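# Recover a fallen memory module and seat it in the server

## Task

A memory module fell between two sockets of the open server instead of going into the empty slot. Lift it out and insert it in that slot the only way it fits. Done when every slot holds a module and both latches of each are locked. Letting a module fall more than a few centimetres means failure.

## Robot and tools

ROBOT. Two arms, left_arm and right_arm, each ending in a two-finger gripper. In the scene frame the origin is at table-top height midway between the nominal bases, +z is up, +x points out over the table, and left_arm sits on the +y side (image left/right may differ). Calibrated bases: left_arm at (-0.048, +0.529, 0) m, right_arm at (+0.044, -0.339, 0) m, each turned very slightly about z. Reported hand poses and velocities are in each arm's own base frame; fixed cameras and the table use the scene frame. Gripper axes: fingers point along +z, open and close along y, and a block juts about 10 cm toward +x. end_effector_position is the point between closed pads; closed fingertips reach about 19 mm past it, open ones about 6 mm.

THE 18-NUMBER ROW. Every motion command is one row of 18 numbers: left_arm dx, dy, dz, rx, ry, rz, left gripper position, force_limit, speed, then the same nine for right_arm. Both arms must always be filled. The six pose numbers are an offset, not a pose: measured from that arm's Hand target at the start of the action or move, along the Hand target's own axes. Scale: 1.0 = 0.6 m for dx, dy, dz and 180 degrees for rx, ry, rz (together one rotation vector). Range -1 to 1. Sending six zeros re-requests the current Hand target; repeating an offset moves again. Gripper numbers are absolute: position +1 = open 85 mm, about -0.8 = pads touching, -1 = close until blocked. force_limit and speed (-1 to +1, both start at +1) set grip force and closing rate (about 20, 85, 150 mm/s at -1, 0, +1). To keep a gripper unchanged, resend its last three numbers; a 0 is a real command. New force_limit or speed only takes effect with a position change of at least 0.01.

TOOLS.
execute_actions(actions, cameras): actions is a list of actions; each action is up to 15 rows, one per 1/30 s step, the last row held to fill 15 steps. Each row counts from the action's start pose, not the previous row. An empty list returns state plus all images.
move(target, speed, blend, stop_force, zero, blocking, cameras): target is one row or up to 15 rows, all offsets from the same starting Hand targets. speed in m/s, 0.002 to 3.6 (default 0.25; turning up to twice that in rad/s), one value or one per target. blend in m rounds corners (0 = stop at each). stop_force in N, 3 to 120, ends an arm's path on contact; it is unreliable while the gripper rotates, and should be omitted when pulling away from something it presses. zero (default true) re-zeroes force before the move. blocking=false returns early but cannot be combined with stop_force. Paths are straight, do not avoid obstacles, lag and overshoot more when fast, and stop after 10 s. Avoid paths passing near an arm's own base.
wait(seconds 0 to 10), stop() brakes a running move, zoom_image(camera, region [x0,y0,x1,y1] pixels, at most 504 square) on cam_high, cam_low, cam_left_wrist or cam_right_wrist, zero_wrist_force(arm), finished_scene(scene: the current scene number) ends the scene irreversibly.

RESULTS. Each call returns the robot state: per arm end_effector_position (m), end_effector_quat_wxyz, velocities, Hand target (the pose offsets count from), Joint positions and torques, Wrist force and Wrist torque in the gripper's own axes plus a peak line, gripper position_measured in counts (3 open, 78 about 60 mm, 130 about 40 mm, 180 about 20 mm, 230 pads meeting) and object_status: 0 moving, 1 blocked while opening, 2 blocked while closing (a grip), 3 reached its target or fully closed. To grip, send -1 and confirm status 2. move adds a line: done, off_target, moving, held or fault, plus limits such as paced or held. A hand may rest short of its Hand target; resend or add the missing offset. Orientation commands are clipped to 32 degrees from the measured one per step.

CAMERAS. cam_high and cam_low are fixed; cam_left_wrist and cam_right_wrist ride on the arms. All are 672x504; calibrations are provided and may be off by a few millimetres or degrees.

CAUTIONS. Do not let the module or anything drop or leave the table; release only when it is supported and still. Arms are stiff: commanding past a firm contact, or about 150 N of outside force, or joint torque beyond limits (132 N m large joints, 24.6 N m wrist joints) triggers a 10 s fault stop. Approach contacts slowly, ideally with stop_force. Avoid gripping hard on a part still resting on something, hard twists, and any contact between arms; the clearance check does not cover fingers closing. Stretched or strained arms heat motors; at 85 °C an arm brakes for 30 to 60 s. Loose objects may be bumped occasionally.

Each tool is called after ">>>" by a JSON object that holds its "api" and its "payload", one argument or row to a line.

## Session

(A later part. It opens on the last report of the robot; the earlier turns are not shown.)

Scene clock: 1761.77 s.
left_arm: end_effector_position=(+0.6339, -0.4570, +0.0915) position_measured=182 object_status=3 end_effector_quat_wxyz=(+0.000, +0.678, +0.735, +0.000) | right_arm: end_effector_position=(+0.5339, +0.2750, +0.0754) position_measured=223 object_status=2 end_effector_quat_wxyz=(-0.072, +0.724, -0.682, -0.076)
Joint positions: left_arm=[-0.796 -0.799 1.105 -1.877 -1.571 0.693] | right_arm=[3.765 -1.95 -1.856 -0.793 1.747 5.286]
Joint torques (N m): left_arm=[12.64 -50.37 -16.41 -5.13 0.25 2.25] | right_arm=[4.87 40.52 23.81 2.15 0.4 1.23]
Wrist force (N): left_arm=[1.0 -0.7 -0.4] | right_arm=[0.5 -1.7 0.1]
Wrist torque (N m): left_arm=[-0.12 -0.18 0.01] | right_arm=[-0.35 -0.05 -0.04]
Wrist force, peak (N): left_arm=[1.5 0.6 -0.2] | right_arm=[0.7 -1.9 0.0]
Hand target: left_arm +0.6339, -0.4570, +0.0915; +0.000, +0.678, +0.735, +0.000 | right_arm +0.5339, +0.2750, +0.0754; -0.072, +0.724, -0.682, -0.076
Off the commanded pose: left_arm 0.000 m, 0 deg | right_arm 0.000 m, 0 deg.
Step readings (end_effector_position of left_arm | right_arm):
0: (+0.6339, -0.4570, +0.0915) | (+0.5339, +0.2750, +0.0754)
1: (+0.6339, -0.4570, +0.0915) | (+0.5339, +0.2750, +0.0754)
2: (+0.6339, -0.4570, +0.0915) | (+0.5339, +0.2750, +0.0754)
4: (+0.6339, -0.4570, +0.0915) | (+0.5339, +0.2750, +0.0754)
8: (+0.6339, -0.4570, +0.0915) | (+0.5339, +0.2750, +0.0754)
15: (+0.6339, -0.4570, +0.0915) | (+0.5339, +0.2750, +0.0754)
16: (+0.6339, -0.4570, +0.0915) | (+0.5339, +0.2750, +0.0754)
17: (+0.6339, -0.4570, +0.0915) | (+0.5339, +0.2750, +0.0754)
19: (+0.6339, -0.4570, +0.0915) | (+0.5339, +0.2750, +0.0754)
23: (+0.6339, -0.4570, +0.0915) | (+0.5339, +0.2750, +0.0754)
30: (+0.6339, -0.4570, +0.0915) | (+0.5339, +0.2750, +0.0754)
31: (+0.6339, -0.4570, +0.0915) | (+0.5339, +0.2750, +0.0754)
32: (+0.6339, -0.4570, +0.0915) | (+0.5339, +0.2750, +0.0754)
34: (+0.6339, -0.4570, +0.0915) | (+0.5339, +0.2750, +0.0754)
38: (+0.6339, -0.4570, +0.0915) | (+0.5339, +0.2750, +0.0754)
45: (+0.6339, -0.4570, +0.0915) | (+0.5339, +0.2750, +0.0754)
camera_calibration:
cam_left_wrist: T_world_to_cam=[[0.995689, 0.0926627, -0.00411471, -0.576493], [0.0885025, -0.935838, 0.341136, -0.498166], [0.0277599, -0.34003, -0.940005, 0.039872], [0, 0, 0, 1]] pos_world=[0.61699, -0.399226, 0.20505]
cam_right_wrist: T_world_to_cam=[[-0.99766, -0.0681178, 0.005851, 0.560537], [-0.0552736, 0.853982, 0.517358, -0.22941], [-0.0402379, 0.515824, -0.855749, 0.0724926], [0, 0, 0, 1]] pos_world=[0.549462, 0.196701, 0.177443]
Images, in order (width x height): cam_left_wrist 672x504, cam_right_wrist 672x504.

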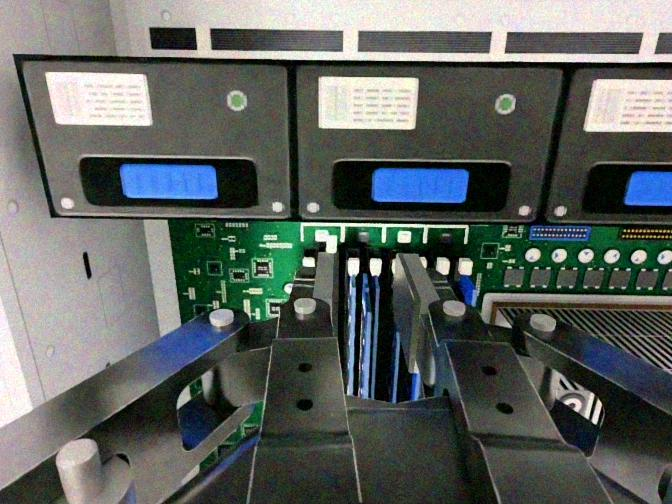

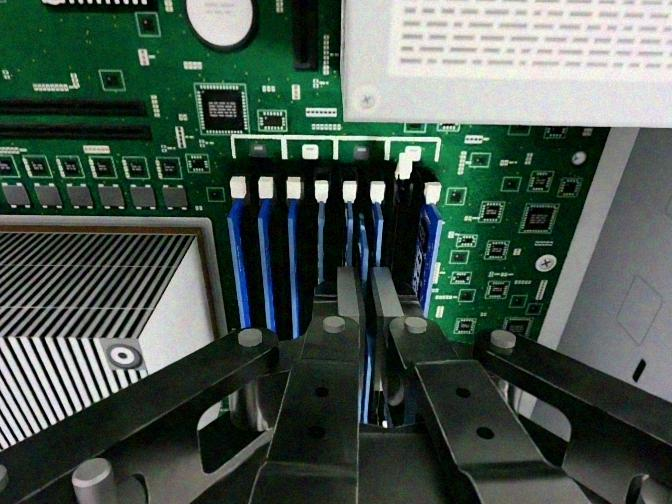

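>>> {"api": "move", "payload": {
  "target": [
    [0,0,-0.1,0,0,0,-0.42,-1,-1,0,0,0,0,0,0,-1,-0.5,-1],
    [0.25,0,-0.2,0,0,0,-0.42,-1,-1,0,0,0,0,0,0,-1,-0.5,-1]
  ],
  "speed": [0.08,0.3]
}}

>>> {"api": "zero_wrist_force", "payload": {
  "arm": "right_arm"
}}

>>> {"api": "move", "payload": {
  "target": [0,0,0,0,0,0,-0.42,-1,-1,-0.0052,0,-0.0245,0,0,0,-1,-0.5,-1],
  "speed": 0.03,
  "cameras": ["cam_right_wrist","cam_low","cam_high"]
}}

Scene clock: 1775.10 s.
left_arm: end_effector_position=(+0.6218, -0.3076, +0.2114) position_measured=182 object_status=3 end_effector_quat_wxyz=(+0.000, +0.678, +0.735, +0.000) | right_arm: end_effector_position=(+0.5339, +0.2750, +0.0754) position_measured=223 object_status=2 end_effector_quat_wxyz=(-0.072, +0.724, -0.682, -0.076)
Joint positions: left_arm=[-0.653 -1.093 1.276 -1.753 -1.571 0.836] | right_arm=[3.765 -1.95 -1.856 -0.793 1.747 5.286]
Joint torques (N m): left_arm=[-5.04 -48.32 -18.6 -5.57 -1.14 -0.32] | right_arm=[4.02 41.37 25.34 3.65 -0.91 1.15]
Wrist force (N): left_arm=[1.1 -0.6 -0.2] | right_arm=[0.5 -2.0 0.2]
Wrist torque (N m): left_arm=[-0.09 -0.18 0.12] | right_arm=[-0.38 -0.05 -0.04]
Wrist force, peak (N): left_arm=[5.0 -0.5 -1.7] | right_arm=[0.4 -2.1 0.1]
Hand target: left_arm +0.6217, -0.3075, +0.2115; +0.000, +0.678, +0.735, +0.000 | right_arm +0.5339, +0.2750, +0.0754; -0.072, +0.724, -0.682, -0.076
Off the commanded pose: left_arm 0.000 m, 0 deg | right_arm 0.000 m, 0 deg.
move: done

Wrist force sensor zeroed.

Scene clock: 1775.87 s.
left_arm: end_effector_position=(+0.6217, -0.3075, +0.2115) position_measured=182 object_status=3 end_effector_quat_wxyz=(+0.000, +0.678, +0.735, +0.000) | right_arm: end_effector_position=(+0.5339, +0.2750, +0.0905) position_measured=223 object_status=2 end_effector_quat_wxyz=(-0.072, +0.724, -0.682, -0.076) end_effector_velocity=(+0.001, +0.000, -0.002) end_effector_angular_velocity=(+0.001, -0.002, +0.000)
Joint positions: left_arm=[-0.653 -1.093 1.276 -1.754 -1.571 0.836] | right_arm=[3.765 -1.928 -1.84 -0.83 1.747 5.286]
Joint velocities: left_arm=[within noise] | right_arm=[0 -0.003 -0.001 0.006 0 -0.001]
Joint torques (N m): left_arm=[-5.07 -48.81 -16.61 -5.55 -1.01 2.2] | right_arm=[4.96 29.42 12.23 5.6 -1.23 1.12]
Wrist force (N, zeroed by zero_wrist_force on right_arm): left_arm=[1.0 -0.6 -0.1] | right_arm=[-0.3 0.0 0.0]
Wrist torque (N m, zeroed by zero_wrist_force on right_arm): left_arm=[-0.10 -0.16 0.12] | right_arm=[-0.02 0.10 0.00]
Wrist force, peak (N, zeroed by zero_wrist_force on right_arm): left_arm=[1.2 -0.7 0.0] | right_arm=[-0.3 -0.2 -0.3]
Hand target: left_arm +0.6217, -0.3075, +0.2115; +0.000, +0.678, +0.735, +0.000 | right_arm +0.5339, +0.2750, +0.0904; -0.072, +0.724, -0.682, -0.076
Off the commanded pose: left_arm 0.000 m, 0 deg | right_arm 0.000 m, 0 deg.
move: done
camera_calibration:
cam_right_wrist: T_world_to_cam=[[-0.99766, -0.0681178, 0.005851, 0.560448], [-0.0552736, 0.853982, 0.517358, -0.237273], [-0.0402379, 0.515824, -0.855749, 0.0854999], [0, 0, 0, 1]] pos_world=[0.549462, 0.196701, 0.192643]
Images, in order (width x height): cam_high 672x504, cam_low 672x504, cam_right_wrist 672x504.

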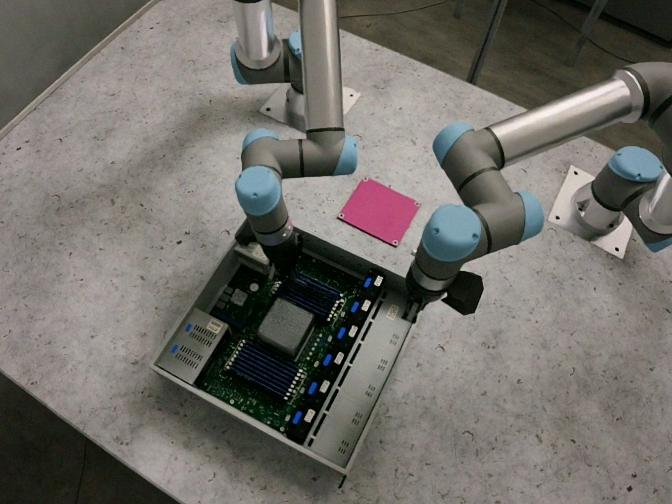

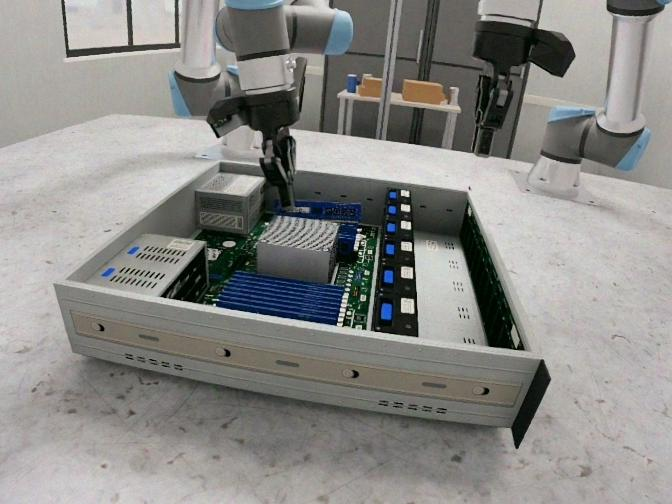

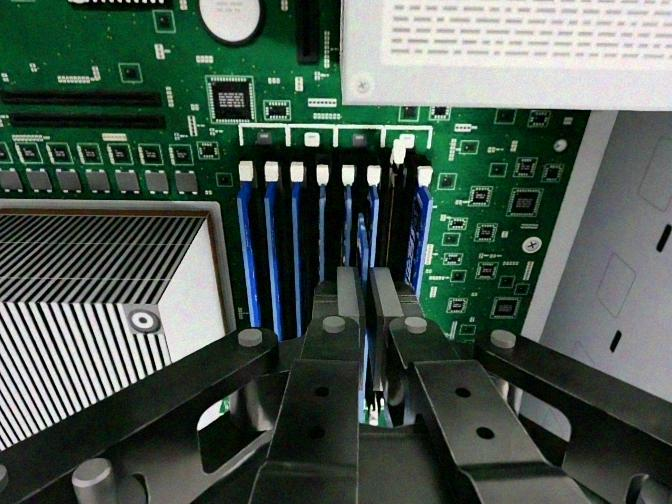

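>>> {"api": "move", "payload": {
  "target": [0,0,0,0,0,0,-0.42,-1,-1,-0.0087,0,-0.0408,0,0,0,-1,-0.5,-1],
  "speed": 0.04,
  "cameras": ["cam_right_wrist","cam_low","cam_high"]
}}

>>> {"api": "zoom_image", "payload": {
  "camera": "cam_low",
  "region": [230, 150, 400, 260]
}}

>>> {"api": "zoom_image", "payload": {
  "camera": "cam_right_wrist",
  "region": [270, 180, 450, 430]
}}

Scene clock: 1786.07 s.
left_arm: end_effector_position=(+0.6217, -0.3075, +0.2115) position_measured=182 object_status=3 end_effector_quat_wxyz=(+0.000, +0.678, +0.735, +0.000) | right_arm: end_effector_position=(+0.5339, +0.2751, +0.1155) position_measured=223 object_status=2 end_effector_quat_wxyz=(-0.072, +0.724, -0.682, -0.076) end_effector_velocity=(+0.000, +0.000, -0.001) end_effector_angular_velocity=(+0.002, -0.001, +0.000)
Joint positions: left_arm=[-0.653 -1.093 1.276 -1.754 -1.571 0.836] | right_arm=[3.765 -1.894 -1.812 -0.892 1.747 5.286]
Joint velocities: left_arm=[within noise] | right_arm=[0 0 -0.003 0.005 0.001 0]
Joint torques (N m): left_arm=[7.08 -48.47 -16.6 -5.57 -1.07 2.22] | right_arm=[6.85 26.2 13.32 5.32 -1.06 1.46]
Wrist force (N, zeroed by zero_wrist_force on right_arm): left_arm=[1.0 -0.7 -0.2] | right_arm=[-0.1 -0.3 0.0]
Wrist torque (N m, zeroed by zero_wrist_force on right_arm): left_arm=[-0.12 -0.16 0.12] | right_arm=[-0.14 0.07 -0.01]
Wrist force, peak (N, zeroed by zero_wrist_force on right_arm): left_arm=[1.3 -0.6 -0.1] | right_arm=[-0.2 -0.3 -1.0]
Hand target: left_arm +0.6217, -0.3075, +0.2115; +0.000, +0.678, +0.735, +0.000 | right_arm +0.5339, +0.2750, +0.1154; -0.072, +0.724, -0.682, -0.076
Off the commanded pose: left_arm 0.000 m, 0 deg | right_arm 0.000 m, 0 deg.
move: done
camera_calibration:
cam_right_wrist: T_world_to_cam=[[-0.997659, -0.0681538, 0.00570479, 0.560339], [-0.0553746, 0.853907, 0.517471, -0.250162], [-0.040139, 0.515943, -0.855682, 0.106802], [0, 0, 0, 1]] pos_world=[0.549461, 0.1967, 0.217643]
Images, in order (width x height): cam_high 672x504, cam_low 672x504, cam_right_wrist 672x504.

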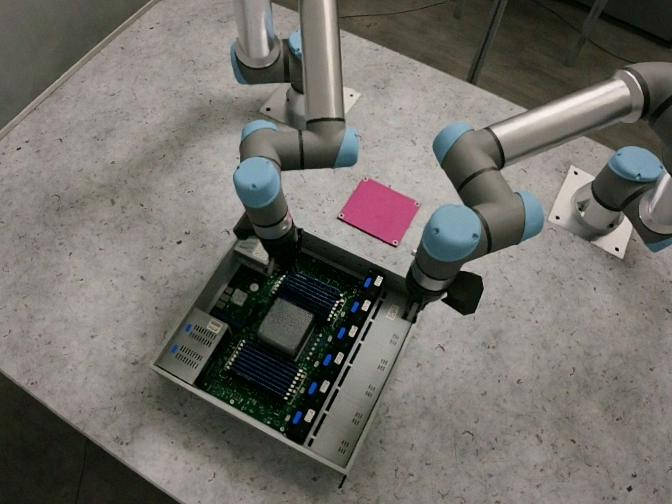

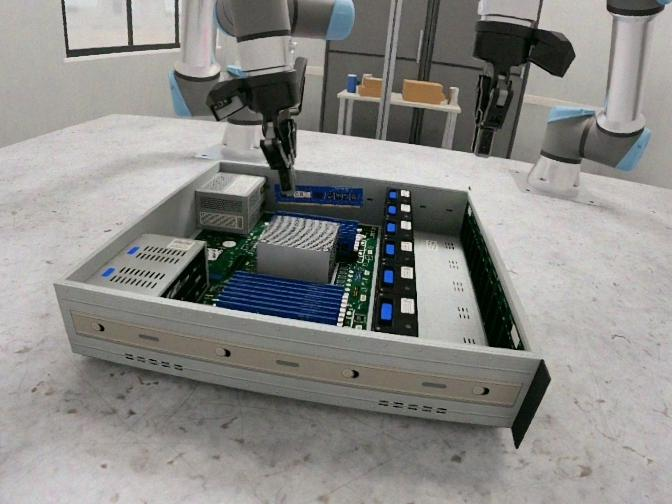

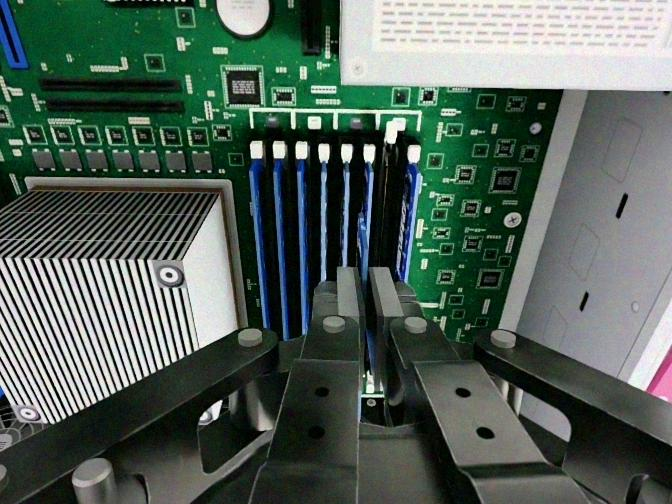

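Scaled by 2.965 from the camera's 672x504 image, which has a finer 960x720 frame.

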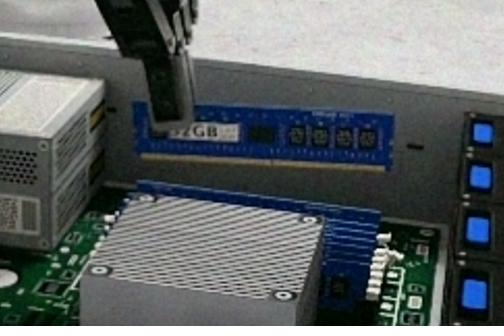

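Scaled by 2.016 from the camera's 672x504 image, which has a finer 960x720 frame.

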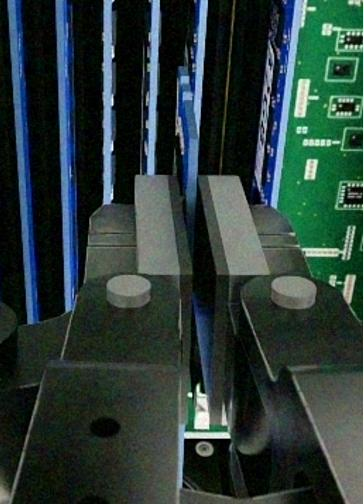

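>>> {"api": "zoom_image", "payload": {
  "camera": "cam_low",
  "region": [265, 170, 375, 230]
}}

Scaled by 4.582 from the camera's 672x504 image, which has a finer 960x720 frame.

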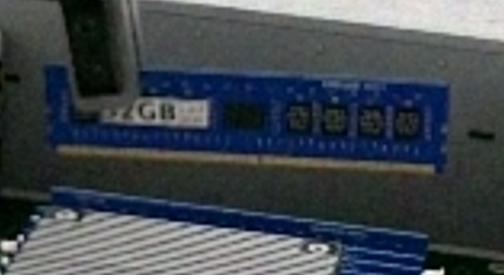

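>>> {"api": "move", "payload": {
  "target": [0,0,0,0,0,0,-0.42,-1,-1,0,0.0227,0,0,0.0267,0,-1,-0.5,-1],
  "speed": 0.04,
  "cameras": ["cam_right_wrist","cam_low"]
}}

>>> {"api": "zoom_image", "payload": {
  "camera": "cam_low",
  "region": [265, 170, 375, 230]
}}

>>> {"api": "zoom_image", "payload": {
  "camera": "cam_right_wrist",
  "region": [240, 80, 460, 300]
}}

Scene clock: 1819.13 s.
left_arm: end_effector_position=(+0.6217, -0.3075, +0.2115) position_measured=182 object_status=3 end_effector_quat_wxyz=(+0.000, +0.678, +0.735, +0.000) | right_arm: end_effector_position=(+0.5202, +0.2742, +0.1154) position_measured=223 object_status=2 end_effector_quat_wxyz=(-0.043, +0.726, -0.684, -0.045) end_effector_velocity=(+0.001, +0.001, +0.001) end_effector_angular_velocity=(+0.009, -0.001, +0.001)
Joint positions: left_arm=[-0.653 -1.093 1.276 -1.754 -1.571 0.836] | right_arm=[3.81 -1.872 -1.82 -0.948 1.673 5.325]
Joint velocities: left_arm=[within noise] | right_arm=[-0.003 0 0 0.005 0.006 -0.003]
Joint torques (N m): left_arm=[9.11 -48.85 -17.09 -5.43 -1.04 2.24] | right_arm=[-5.61 27.66 17.83 5.59 2.03 -1.69]
Wrist force (N, zeroed by zero_wrist_force on right_arm): left_arm=[1.2 -0.6 -0.1] | right_arm=[-0.2 0.3 0.2]
Wrist torque (N m, zeroed by zero_wrist_force on right_arm): left_arm=[-0.11 -0.19 0.12] | right_arm=[-0.01 0.05 -0.13]
Wrist force, peak (N, zeroed by zero_wrist_force on right_arm): left_arm=[1.2 -0.8 0.0] | right_arm=[-0.3 0.7 0.2]
Hand target: left_arm +0.6217, -0.3075, +0.2115; +0.000, +0.678, +0.735, +0.000 | right_arm +0.5203, +0.2742, +0.1154; -0.043, +0.727, -0.684, -0.045
Off the commanded pose: left_arm 0.000 m, 0 deg | right_arm 0.000 m, 0 deg.
move: done
camera_calibration:
cam_right_wrist: T_world_to_cam=[[-0.997705, -0.0673863, 0.00664035, 0.546324], [-0.0574574, 0.894407, 0.443548, -0.251587], [-0.0358282, 0.442148, -0.896226, 0.129303], [0, 0, 0, 1]] pos_world=[0.535247, 0.204665, 0.223848]
Images, in order (width x height): cam_low 672x504, cam_right_wrist 672x504.

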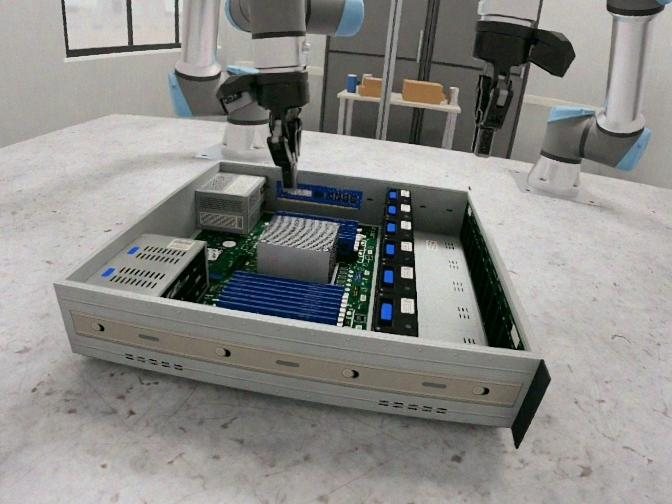

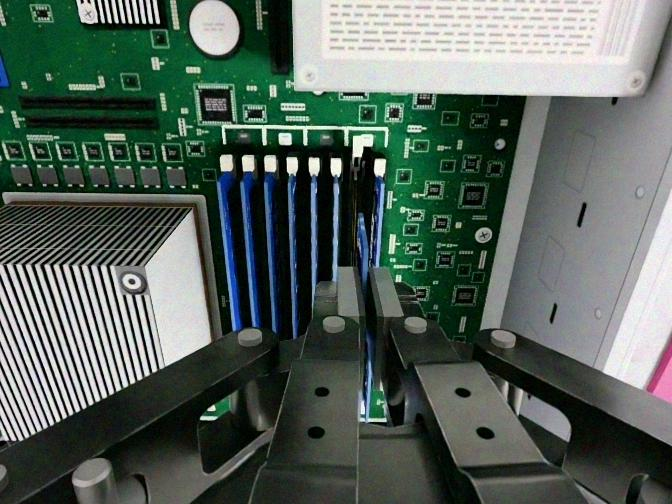

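Scaled by 4.582 from the camera's 672x504 image, which has a finer 960x720 frame.

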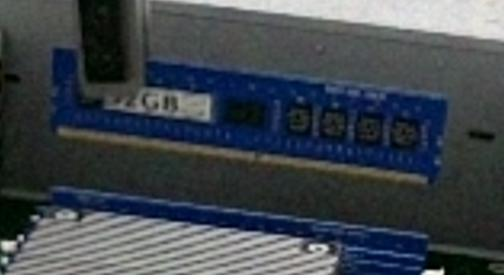

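Scaled by 2.291 from the camera's 672x504 image, which has a finer 960x720 frame.

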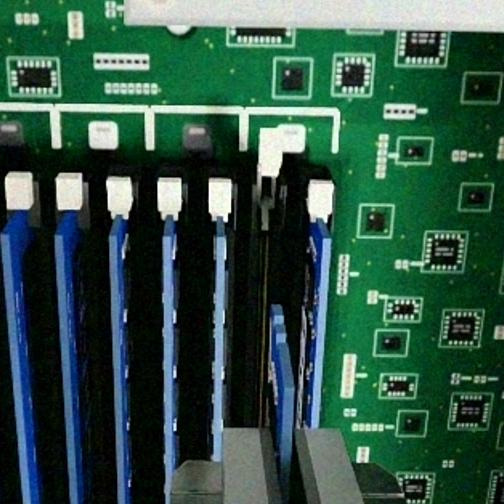

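>>> {"api": "zoom_image", "payload": {
  "camera": "cam_right_wrist",
  "region": [320, 150, 400, 280]
}}

Scaled by 3.877 from the camera's 672x504 image, which has a finer 960x720 frame.

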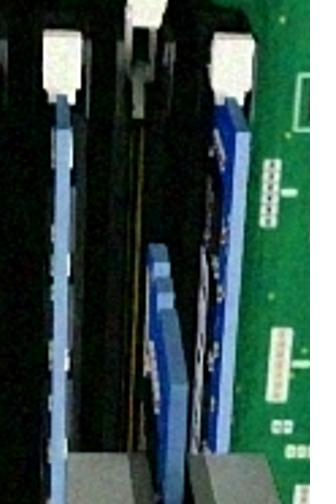

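>>> {"api": "move", "payload": {
  "target": [0,0,0,0,0,0,-0.42,-1,-1,0.0114,0.0007,0.0238,0,0,0,-1,-0.5,-1],
  "speed": 0.04,
  "cameras": ["cam_right_wrist","cam_low"]
}}

>>> {"api": "zoom_image", "payload": {
  "camera": "cam_low",
  "region": [265, 170, 375, 230]
}}

>>> {"api": "zoom_image", "payload": {
  "camera": "cam_right_wrist",
  "region": [320, 150, 400, 280]
}}

Scene clock: 1872.03 s.
left_arm: end_effector_position=(+0.6217, -0.3075, +0.2115) position_measured=182 object_status=3 end_effector_quat_wxyz=(+0.000, +0.678, +0.735, +0.000) | right_arm: end_effector_position=(+0.5202, +0.2691, +0.1002) position_measured=223 object_status=2 end_effector_quat_wxyz=(-0.043, +0.727, -0.684, -0.045) end_effector_velocity=(+0.000, +0.000, +0.001) end_effector_angular_velocity=(-0.001, +0.003, +0.000)
Joint positions: left_arm=[-0.653 -1.093 1.276 -1.754 -1.571 0.836] | right_arm=[3.803 -1.887 -1.845 -0.908 1.673 5.317]
Joint velocities: left_arm=[within noise] | right_arm=[0 0.001 0.003 -0.007 0.001 0]
Joint torques (N m): left_arm=[8.79 -48.74 -17.58 -5.37 -1.03 2.22] | right_arm=[4.24 39.65 26.41 0.27 1.72 -0.22]
Wrist force (N, zeroed by zero_wrist_force on right_arm): left_arm=[1.1 -0.4 -0.3] | right_arm=[-0.2 -0.1 -0.1]
Wrist torque (N m, zeroed by zero_wrist_force on right_arm): left_arm=[-0.06 -0.18 0.12] | right_arm=[-0.09 0.03 0.00]
Wrist force, peak (N, zeroed by zero_wrist_force on right_arm): left_arm=[1.3 -0.7 0.0] | right_arm=[-0.3 0.2 -0.6]
Hand target: left_arm +0.6217, -0.3075, +0.2115; +0.000, +0.678, +0.735, +0.000 | right_arm +0.5202, +0.2692, +0.1004; -0.043, +0.727, -0.684, -0.045
Off the commanded pose: left_arm 0.000 m, 0 deg | right_arm 0.000 m, 0 deg.
move: done
camera_calibration:
cam_right_wrist: T_world_to_cam=[[-0.997693, -0.0675699, 0.00652714, 0.546135], [-0.0576592, 0.894235, 0.443869, -0.240164], [-0.035829, 0.442469, -0.896068, 0.117751], [0, 0, 0, 1]] pos_world=[0.535246, 0.199564, 0.208549]
Images, in order (width x height): cam_low 672x504, cam_right_wrist 672x504.

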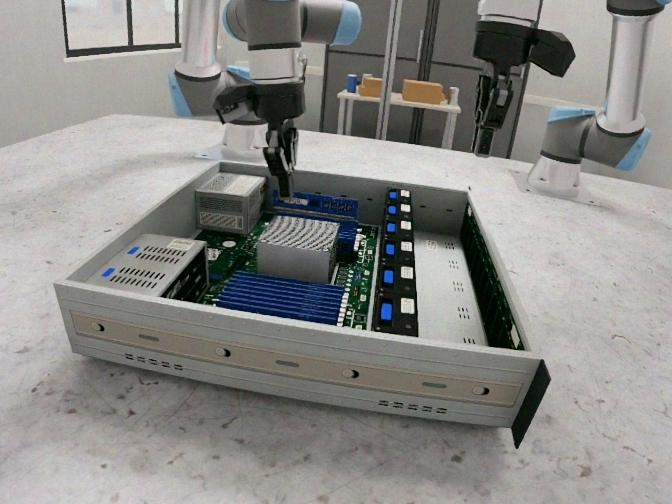

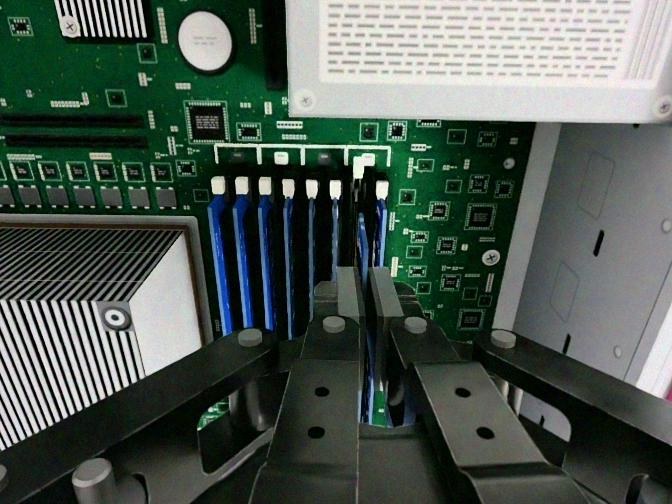

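Scaled by 4.582 from the camera's 672x504 image, which has a finer 960x720 frame.

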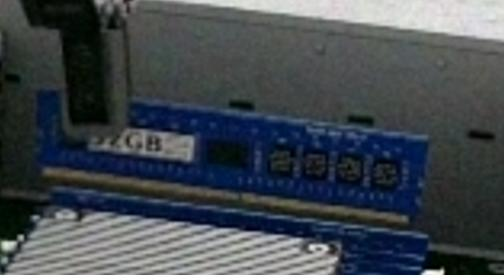

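Scaled by 3.877 from the camera's 672x504 image, which has a finer 960x720 frame.

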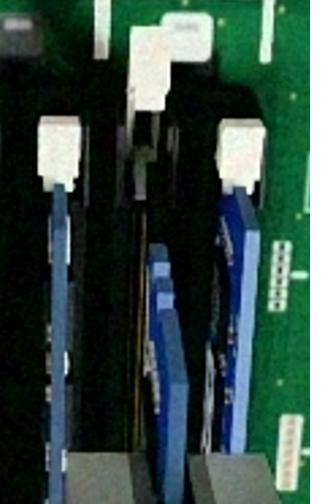

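>>> {"api": "move", "payload": {
  "target": [0,0,0,0,0,0,-0.42,-1,-1,-0.0053,0,-0.006,0,0.025,0,-1,-0.5,-1],
  "speed": 0.04,
  "cameras": ["all"]
}}

>>> {"api": "zoom_image", "payload": {
  "camera": "cam_low",
  "region": [265, 170, 375, 230]
}}

>>> {"api": "zoom_image", "payload": {
  "camera": "cam_right_wrist",
  "region": [320, 150, 400, 280]
}}

Scene clock: 1908.03 s.
left_arm: end_effector_position=(+0.6217, -0.3075, +0.2115) position_measured=182 object_status=3 end_effector_quat_wxyz=(+0.000, +0.678, +0.735, +0.000) | right_arm: end_effector_position=(+0.5200, +0.2720, +0.1044) position_measured=223 object_status=2 end_effector_quat_wxyz=(-0.016, +0.728, -0.686, -0.017) end_effector_velocity=(+0.000, +0.001, +0.000) end_effector_angular_velocity=(+0.008, +0.000, +0.001)
Joint positions: left_arm=[-0.653 -1.093 1.276 -1.754 -1.571 0.836] | right_arm=[3.836 -1.891 -1.808 -0.985 1.608 5.348]
Joint velocities: left_arm=[within noise] | right_arm=[-0.002 -0.001 -0.002 0.008 0.006 -0.002]
Joint torques (N m): left_arm=[8.87 -48.56 -17.17 -5.25 -1.03 2.28] | right_arm=[-5.46 31.6 10.91 5.53 1.69 -1.31]
Wrist force (N, zeroed by zero_wrist_force on right_arm): left_arm=[1.1 -0.5 -0.1] | right_arm=[-0.3 0.1 0.3]
Wrist torque (N m, zeroed by zero_wrist_force on right_arm): left_arm=[-0.09 -0.17 0.12] | right_arm=[-0.02 0.09 -0.12]
Wrist force, peak (N, zeroed by zero_wrist_force on right_arm): left_arm=[1.3 -0.5 -0.2] | right_arm=[-0.6 0.1 0.4]
Hand target: left_arm +0.6217, -0.3075, +0.2115; +0.000, +0.678, +0.735, +0.000 | right_arm +0.5200, +0.2719, +0.1044; -0.016, +0.728, -0.685, -0.017
Off the commanded pose: left_arm 0.000 m, 0 deg | right_arm 0.000 m, 0 deg.
move: done
camera_calibration:
cam_left_wrist: T_world_to_cam=[[0.995689, 0.0926627, -0.00411471, -0.577705], [0.0885025, -0.935838, 0.341136, -0.398149], [0.0277599, -0.34003, -0.940005, 0.20394], [0, 0, 0, 1]] pos_world=[0.60479, -0.249726, 0.32515]
cam_right_wrist: T_world_to_cam=[[-0.997743, -0.0667648, 0.0071162, 0.545877], [-0.059337, 0.926379, 0.371888, -0.244973], [-0.0314213, 0.370627, -0.92825, 0.140849], [0, 0, 0, 1]] pos_world=[0.534534, 0.211181, 0.217961]

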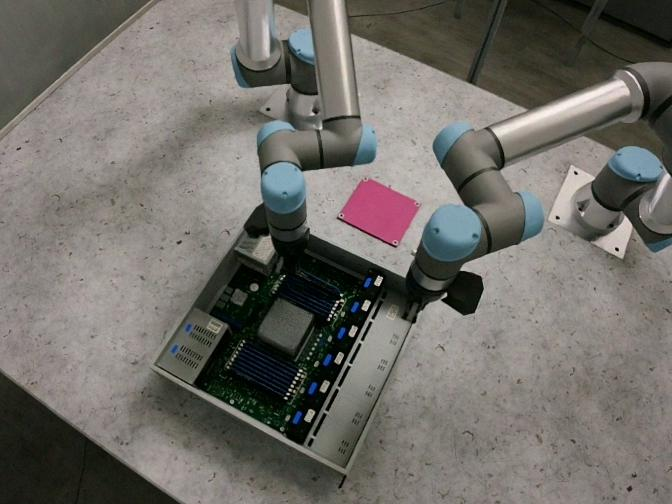

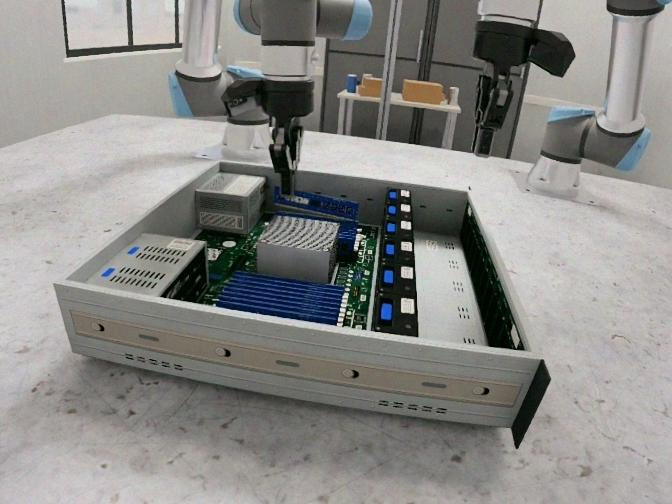

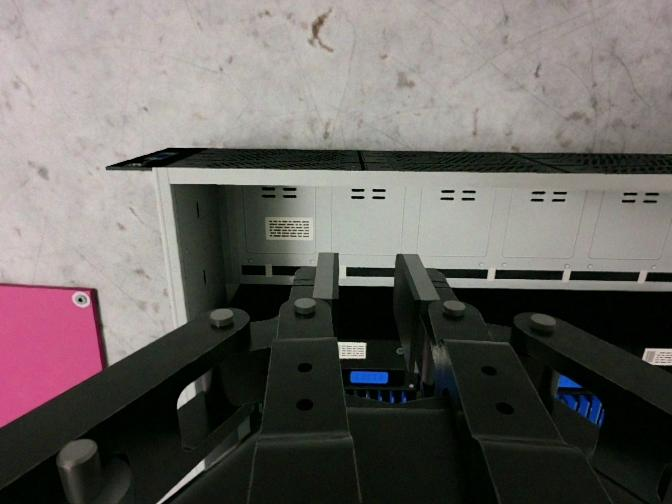

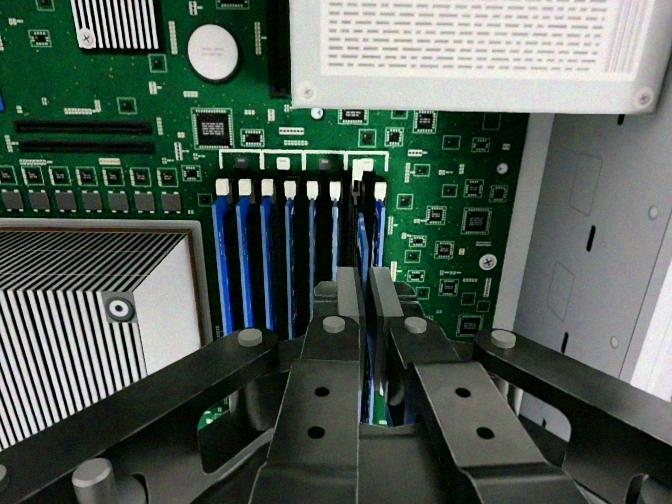

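Scaled by 4.582 from the camera's 672x504 image, which has a finer 960x720 frame.

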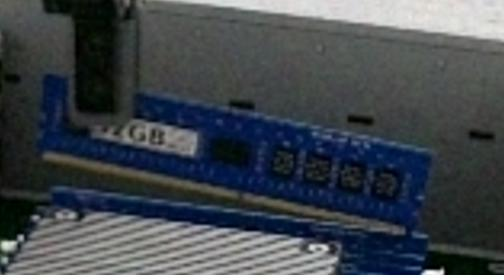

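Scaled by 3.877 from the camera's 672x504 image, which has a finer 960x720 frame.

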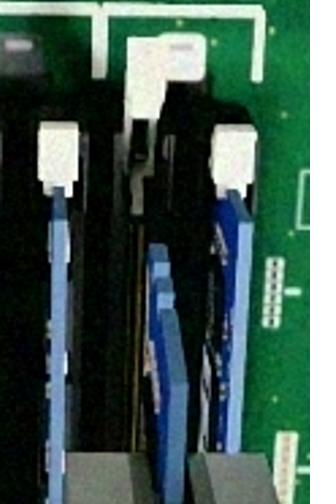

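>>> {"api": "zoom_image", "payload": {
  "camera": "cam_right_wrist",
  "region": [340, 340, 420, 440]
}}

Scaled by 5.040 from the camera's 672x504 image, which has a finer 960x720 frame.

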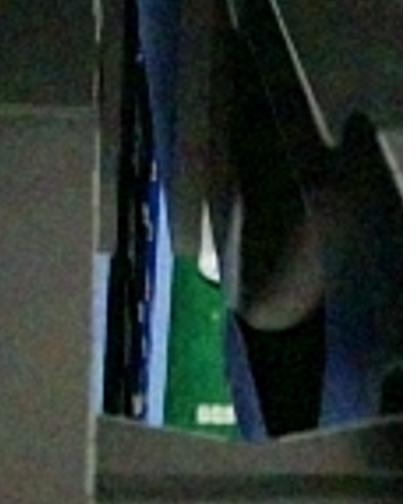

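>>> {"api": "move", "payload": {
  "target": [-0.1615,0.0845,0.0525,0,0,0,-0.42,-1,-1,0,0,0,0,0,0,-1,-0.5,-1],
  "speed": 0.2,
  "cameras": ["cam_left_wrist"]
}}

>>> {"api": "zoom_image", "payload": {
  "camera": "cam_left_wrist",
  "region": [200, 220, 400, 420]
}}

Scene clock: 1927.20 s.
left_arm: end_effector_position=(+0.6801, -0.4000, +0.1800) position_measured=182 object_status=3 end_effector_quat_wxyz=(+0.000, +0.678, +0.735, +0.000) | right_arm: end_effector_position=(+0.5200, +0.2719, +0.1044) position_measured=223 object_status=2 end_effector_quat_wxyz=(-0.016, +0.728, -0.685, -0.017)
Joint positions: left_arm=[-0.701 -0.827 0.925 -1.668 -1.571 0.788] | right_arm=[3.836 -1.891 -1.808 -0.984 1.608 5.348]
Joint torques (N m): left_arm=[13.87 -41.59 -28.94 -5.54 -1.15 2.36] | right_arm=[-3.29 40.62 12.68 5.35 1.91 -2.32]
Wrist force (N, zeroed by zero_wrist_force on right_arm): left_arm=[1.2 -0.3 -0.5] | right_arm=[-0.5 0.0 0.2]
Wrist torque (N m, zeroed by zero_wrist_force on right_arm): left_arm=[-0.05 -0.21 -0.09] | right_arm=[-0.03 0.12 -0.11]
Wrist force, peak (N, zeroed by zero_wrist_force on right_arm): left_arm=[3.6 -1.6 -1.3] | right_arm=[-0.7 0.3 0.4]
Hand target: left_arm +0.6802, -0.4000, +0.1800; +0.000, +0.678, +0.735, +0.000 | right_arm +0.5200, +0.2719, +0.1044; -0.016, +0.728, -0.685, -0.017
Off the commanded pose: left_arm 0.000 m, 0 deg | right_arm 0.000 m, 0 deg.
move: done
camera_calibration:
cam_left_wrist: T_world_to_cam=[[0.995699, 0.092561, -0.00407657, -0.627364], [0.088394, -0.935848, 0.341137, -0.479059], [0.027761, -0.34003, -0.940005, 0.141258], [0, 0, 0, 1]] pos_world=[0.66309, -0.342226, 0.29365]
Images, in order (width x height): cam_left_wrist 672x504.

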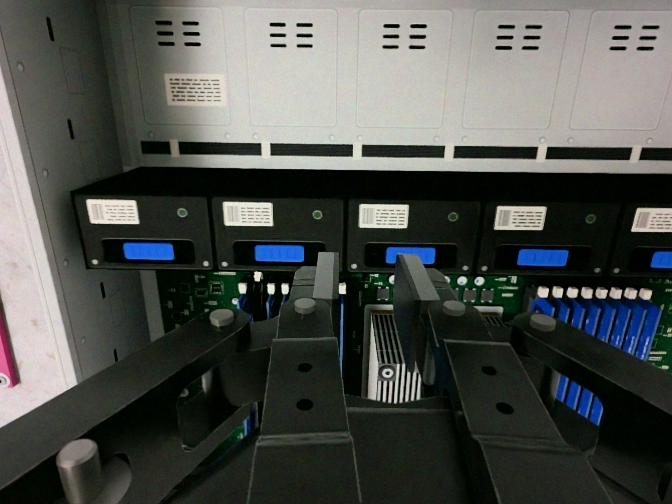

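Scaled by 2.520 from the camera's 672x504 image, which has a finer 960x720 frame.

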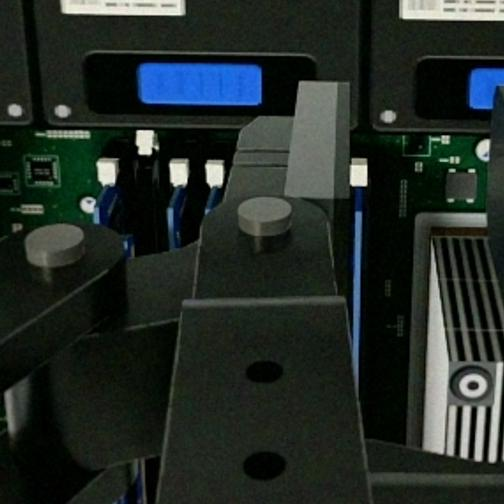

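>>> {"api": "move", "payload": {
  "target": [-0.045,0.045,0,0,0,0,-0.42,-1,-1,0,0,0,0,0,0,-1,-0.5,-1],
  "speed": 0.15,
  "cameras": ["cam_left_wrist"]
}}

>>> {"api": "zoom_image", "payload": {
  "camera": "cam_left_wrist",
  "region": [160, 200, 300, 340]
}}

Scene clock: 1935.83 s.
left_arm: end_effector_position=(+0.7092, -0.4246, +0.1799) position_measured=182 object_status=3 end_effector_quat_wxyz=(+0.000, +0.678, +0.735, +0.000) | right_arm: end_effector_position=(+0.5200, +0.2719, +0.1044) position_measured=223 object_status=2 end_effector_quat_wxyz=(-0.016, +0.728, -0.685, -0.017)
Joint positions: left_arm=[-0.701 -0.704 0.705 -1.572 -1.571 0.788] | right_arm=[3.836 -1.891 -1.808 -0.984 1.608 5.348]
Joint torques (N m): left_arm=[-11.81 -49.55 -28 -5.11 -1.05 -0.9] | right_arm=[-5.06 40.13 11.91 5.28 2.04 -2.23]
Wrist force (N, zeroed by zero_wrist_force on right_arm): left_arm=[0.8 -0.4 -0.4] | right_arm=[-0.5 0.3 0.1]
Wrist torque (N m, zeroed by zero_wrist_force on right_arm): left_arm=[-0.06 -0.14 -0.09] | right_arm=[0.02 0.11 -0.11]
Wrist force, peak (N, zeroed by zero_wrist_force on right_arm): left_arm=[2.1 -1.2 -0.2] | right_arm=[-0.8 0.3 0.5]
Hand target: left_arm +0.7093, -0.4247, +0.1800; +0.000, +0.678, +0.735, +0.000 | right_arm +0.5200, +0.2719, +0.1044; -0.016, +0.728, -0.685, -0.017
Off the commanded pose: left_arm 0.000 m, 0 deg | right_arm 0.000 m, 0 deg.
move: done
camera_calibration:
cam_left_wrist: T_world_to_cam=[[0.99569, 0.0926546, -0.00411167, -0.654111], [0.0884939, -0.935839, 0.341136, -0.504694], [0.02776, -0.34003, -0.940005, 0.131989], [0, 0, 0, 1]] pos_world=[0.69229, -0.366826, 0.29355]
Images, in order (width x height): cam_left_wrist 672x504.

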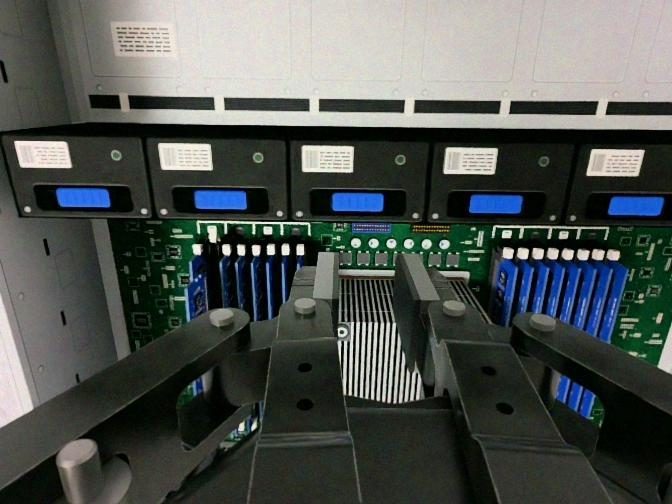

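Scaled by 3.600 from the camera's 672x504 image, which has a finer 960x720 frame.

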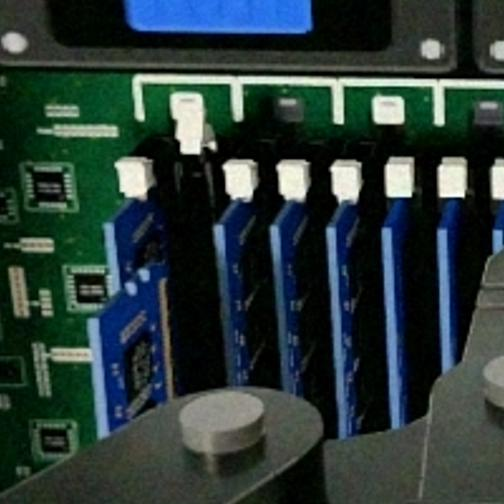

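>>> {"api": "zoom_image", "payload": {
  "camera": "cam_left_wrist",
  "region": [180, 240, 240, 320]
}}

Scaled by 6.300 from the camera's 672x504 image, which has a finer 960x720 frame.

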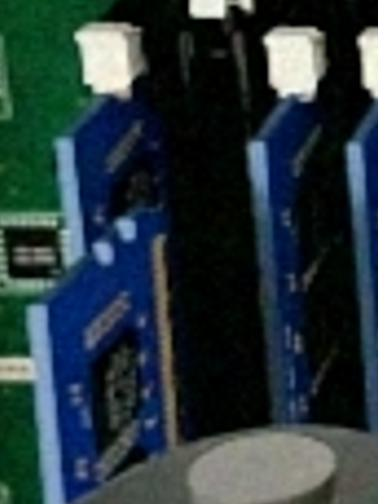

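>>> {"api": "move", "payload": {
  "target": [0,0,0,0,0,0,-0.42,-1,-1,-0.0035,0,0.0202,0,0,0,-1,-0.5,-1],
  "speed": 0.03,
  "stop_force": 3,
  "cameras": ["cam_left_wrist","cam_right_wrist","cam_low"]
}}

>>> {"api": "zoom_image", "payload": {
  "camera": "cam_left_wrist",
  "region": [180, 240, 240, 320]
}}

>>> {"api": "zoom_image", "payload": {
  "camera": "cam_right_wrist",
  "region": [320, 150, 400, 280]
}}

>>> {"api": "zoom_image", "payload": {
  "camera": "cam_low",
  "region": [265, 170, 375, 230]
}}

Scene clock: 2041.13 s.
left_arm: end_effector_position=(+0.7093, -0.4247, +0.1799) position_measured=182 object_status=3 end_effector_quat_wxyz=(+0.000, +0.678, +0.735, +0.000) | right_arm: end_effector_position=(+0.5199, +0.2746, +0.0923) position_measured=223 object_status=2 end_effector_quat_wxyz=(-0.016, +0.728, -0.685, -0.017)
Joint positions: left_arm=[-0.701 -0.704 0.705 -1.572 -1.571 0.788] | right_arm=[3.84 -1.909 -1.819 -0.955 1.608 5.351]
Joint torques (N m): left_arm=[-13.05 -52.88 -18.06 -4.05 -1.03 1.75] | right_arm=[-3.21 42.76 27.33 0.29 -1.5 -1.88]
Wrist force (N, zeroed by zero_wrist_force on right_arm): left_arm=[1.0 -0.4 -0.4] | right_arm=[-0.4 0.1 0.3]
Wrist torque (N m, zeroed by zero_wrist_force on right_arm): left_arm=[-0.05 -0.16 -0.09] | right_arm=[0.02 0.12 -0.12]
Wrist force, peak (N, zeroed by zero_wrist_force on right_arm): left_arm=[1.1 -0.5 -0.6] | right_arm=[-0.7 0.3 0.4]
Hand target: left_arm +0.7093, -0.4247, +0.1800; +0.000, +0.678, +0.735, +0.000 | right_arm +0.5199, +0.2746, +0.0923; -0.016, +0.728, -0.685, -0.017
Off the commanded pose: left_arm 0.000 m, 0 deg | right_arm 0.000 m, 0 deg.
move: done
camera_calibration:
cam_left_wrist: T_world_to_cam=[[0.995689, 0.0926627, -0.00411471, -0.654107], [0.0885025, -0.935838, 0.341136, -0.5047], [0.0277599, -0.34003, -0.940005, 0.131989], [0, 0, 0, 1]] pos_world=[0.69229, -0.366826, 0.29355]
cam_right_wrist: T_world_to_cam=[[-0.997738, -0.0668578, 0.00705752, 0.545965], [-0.0594352, 0.926255, 0.372181, -0.242875], [-0.0314203, 0.37092, -0.928133, 0.128561], [0, 0, 0, 1]] pos_world=[0.534334, 0.21378, 0.205862]
Images, in order (width x height): cam_low 672x504, cam_left_wrist 672x504, cam_right_wrist 672x504.

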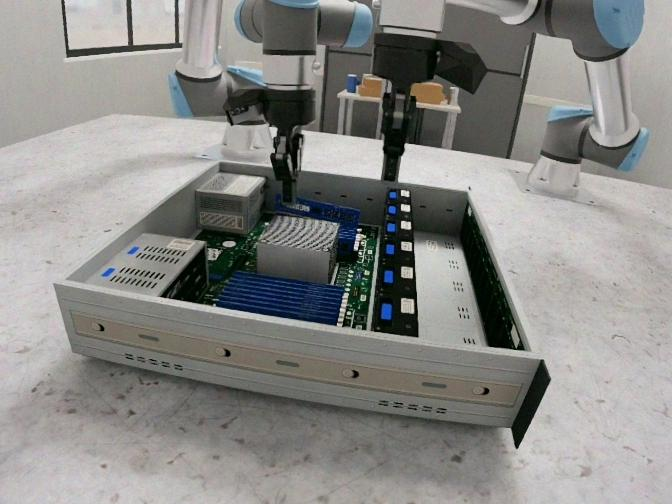

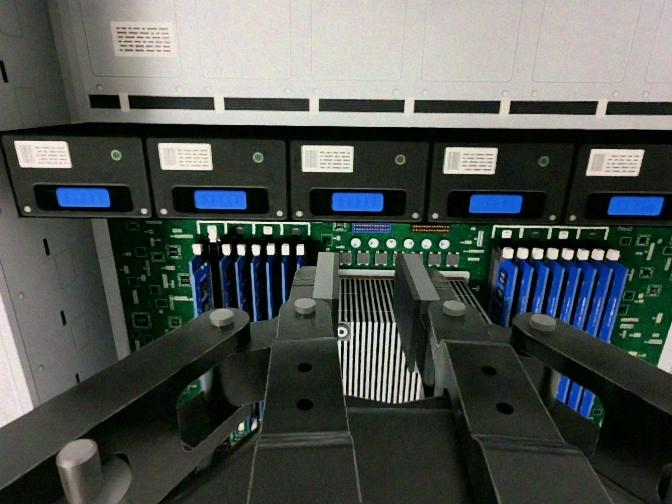

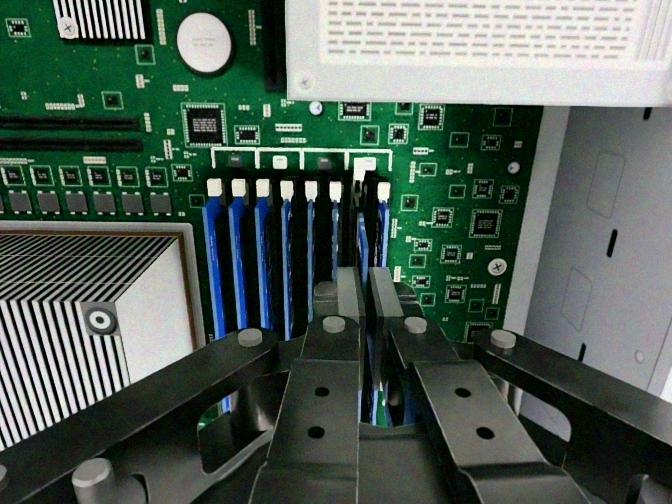

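Scaled by 6.300 from the camera's 672x504 image, which has a finer 960x720 frame.

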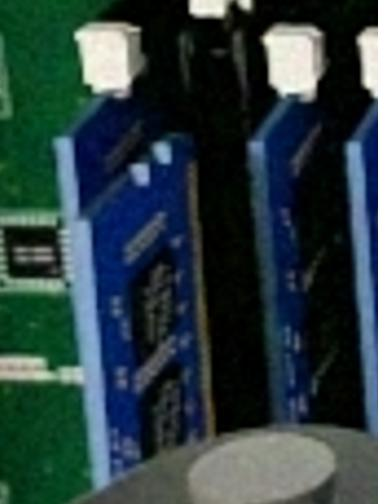

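Scaled by 3.877 from the camera's 672x504 image, which has a finer 960x720 frame.

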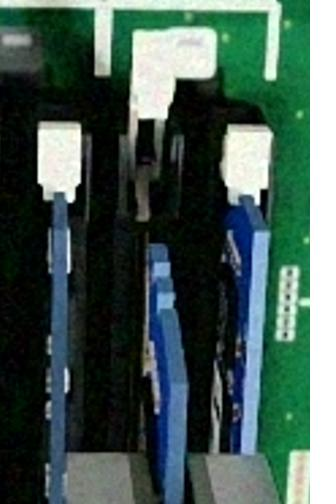

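Scaled by 4.582 from the camera's 672x504 image, which has a finer 960x720 frame.

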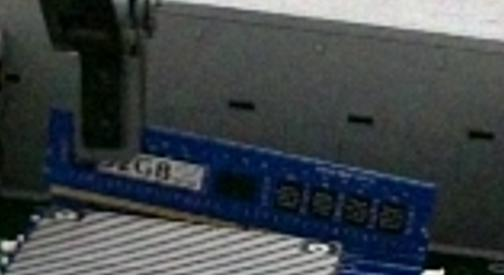

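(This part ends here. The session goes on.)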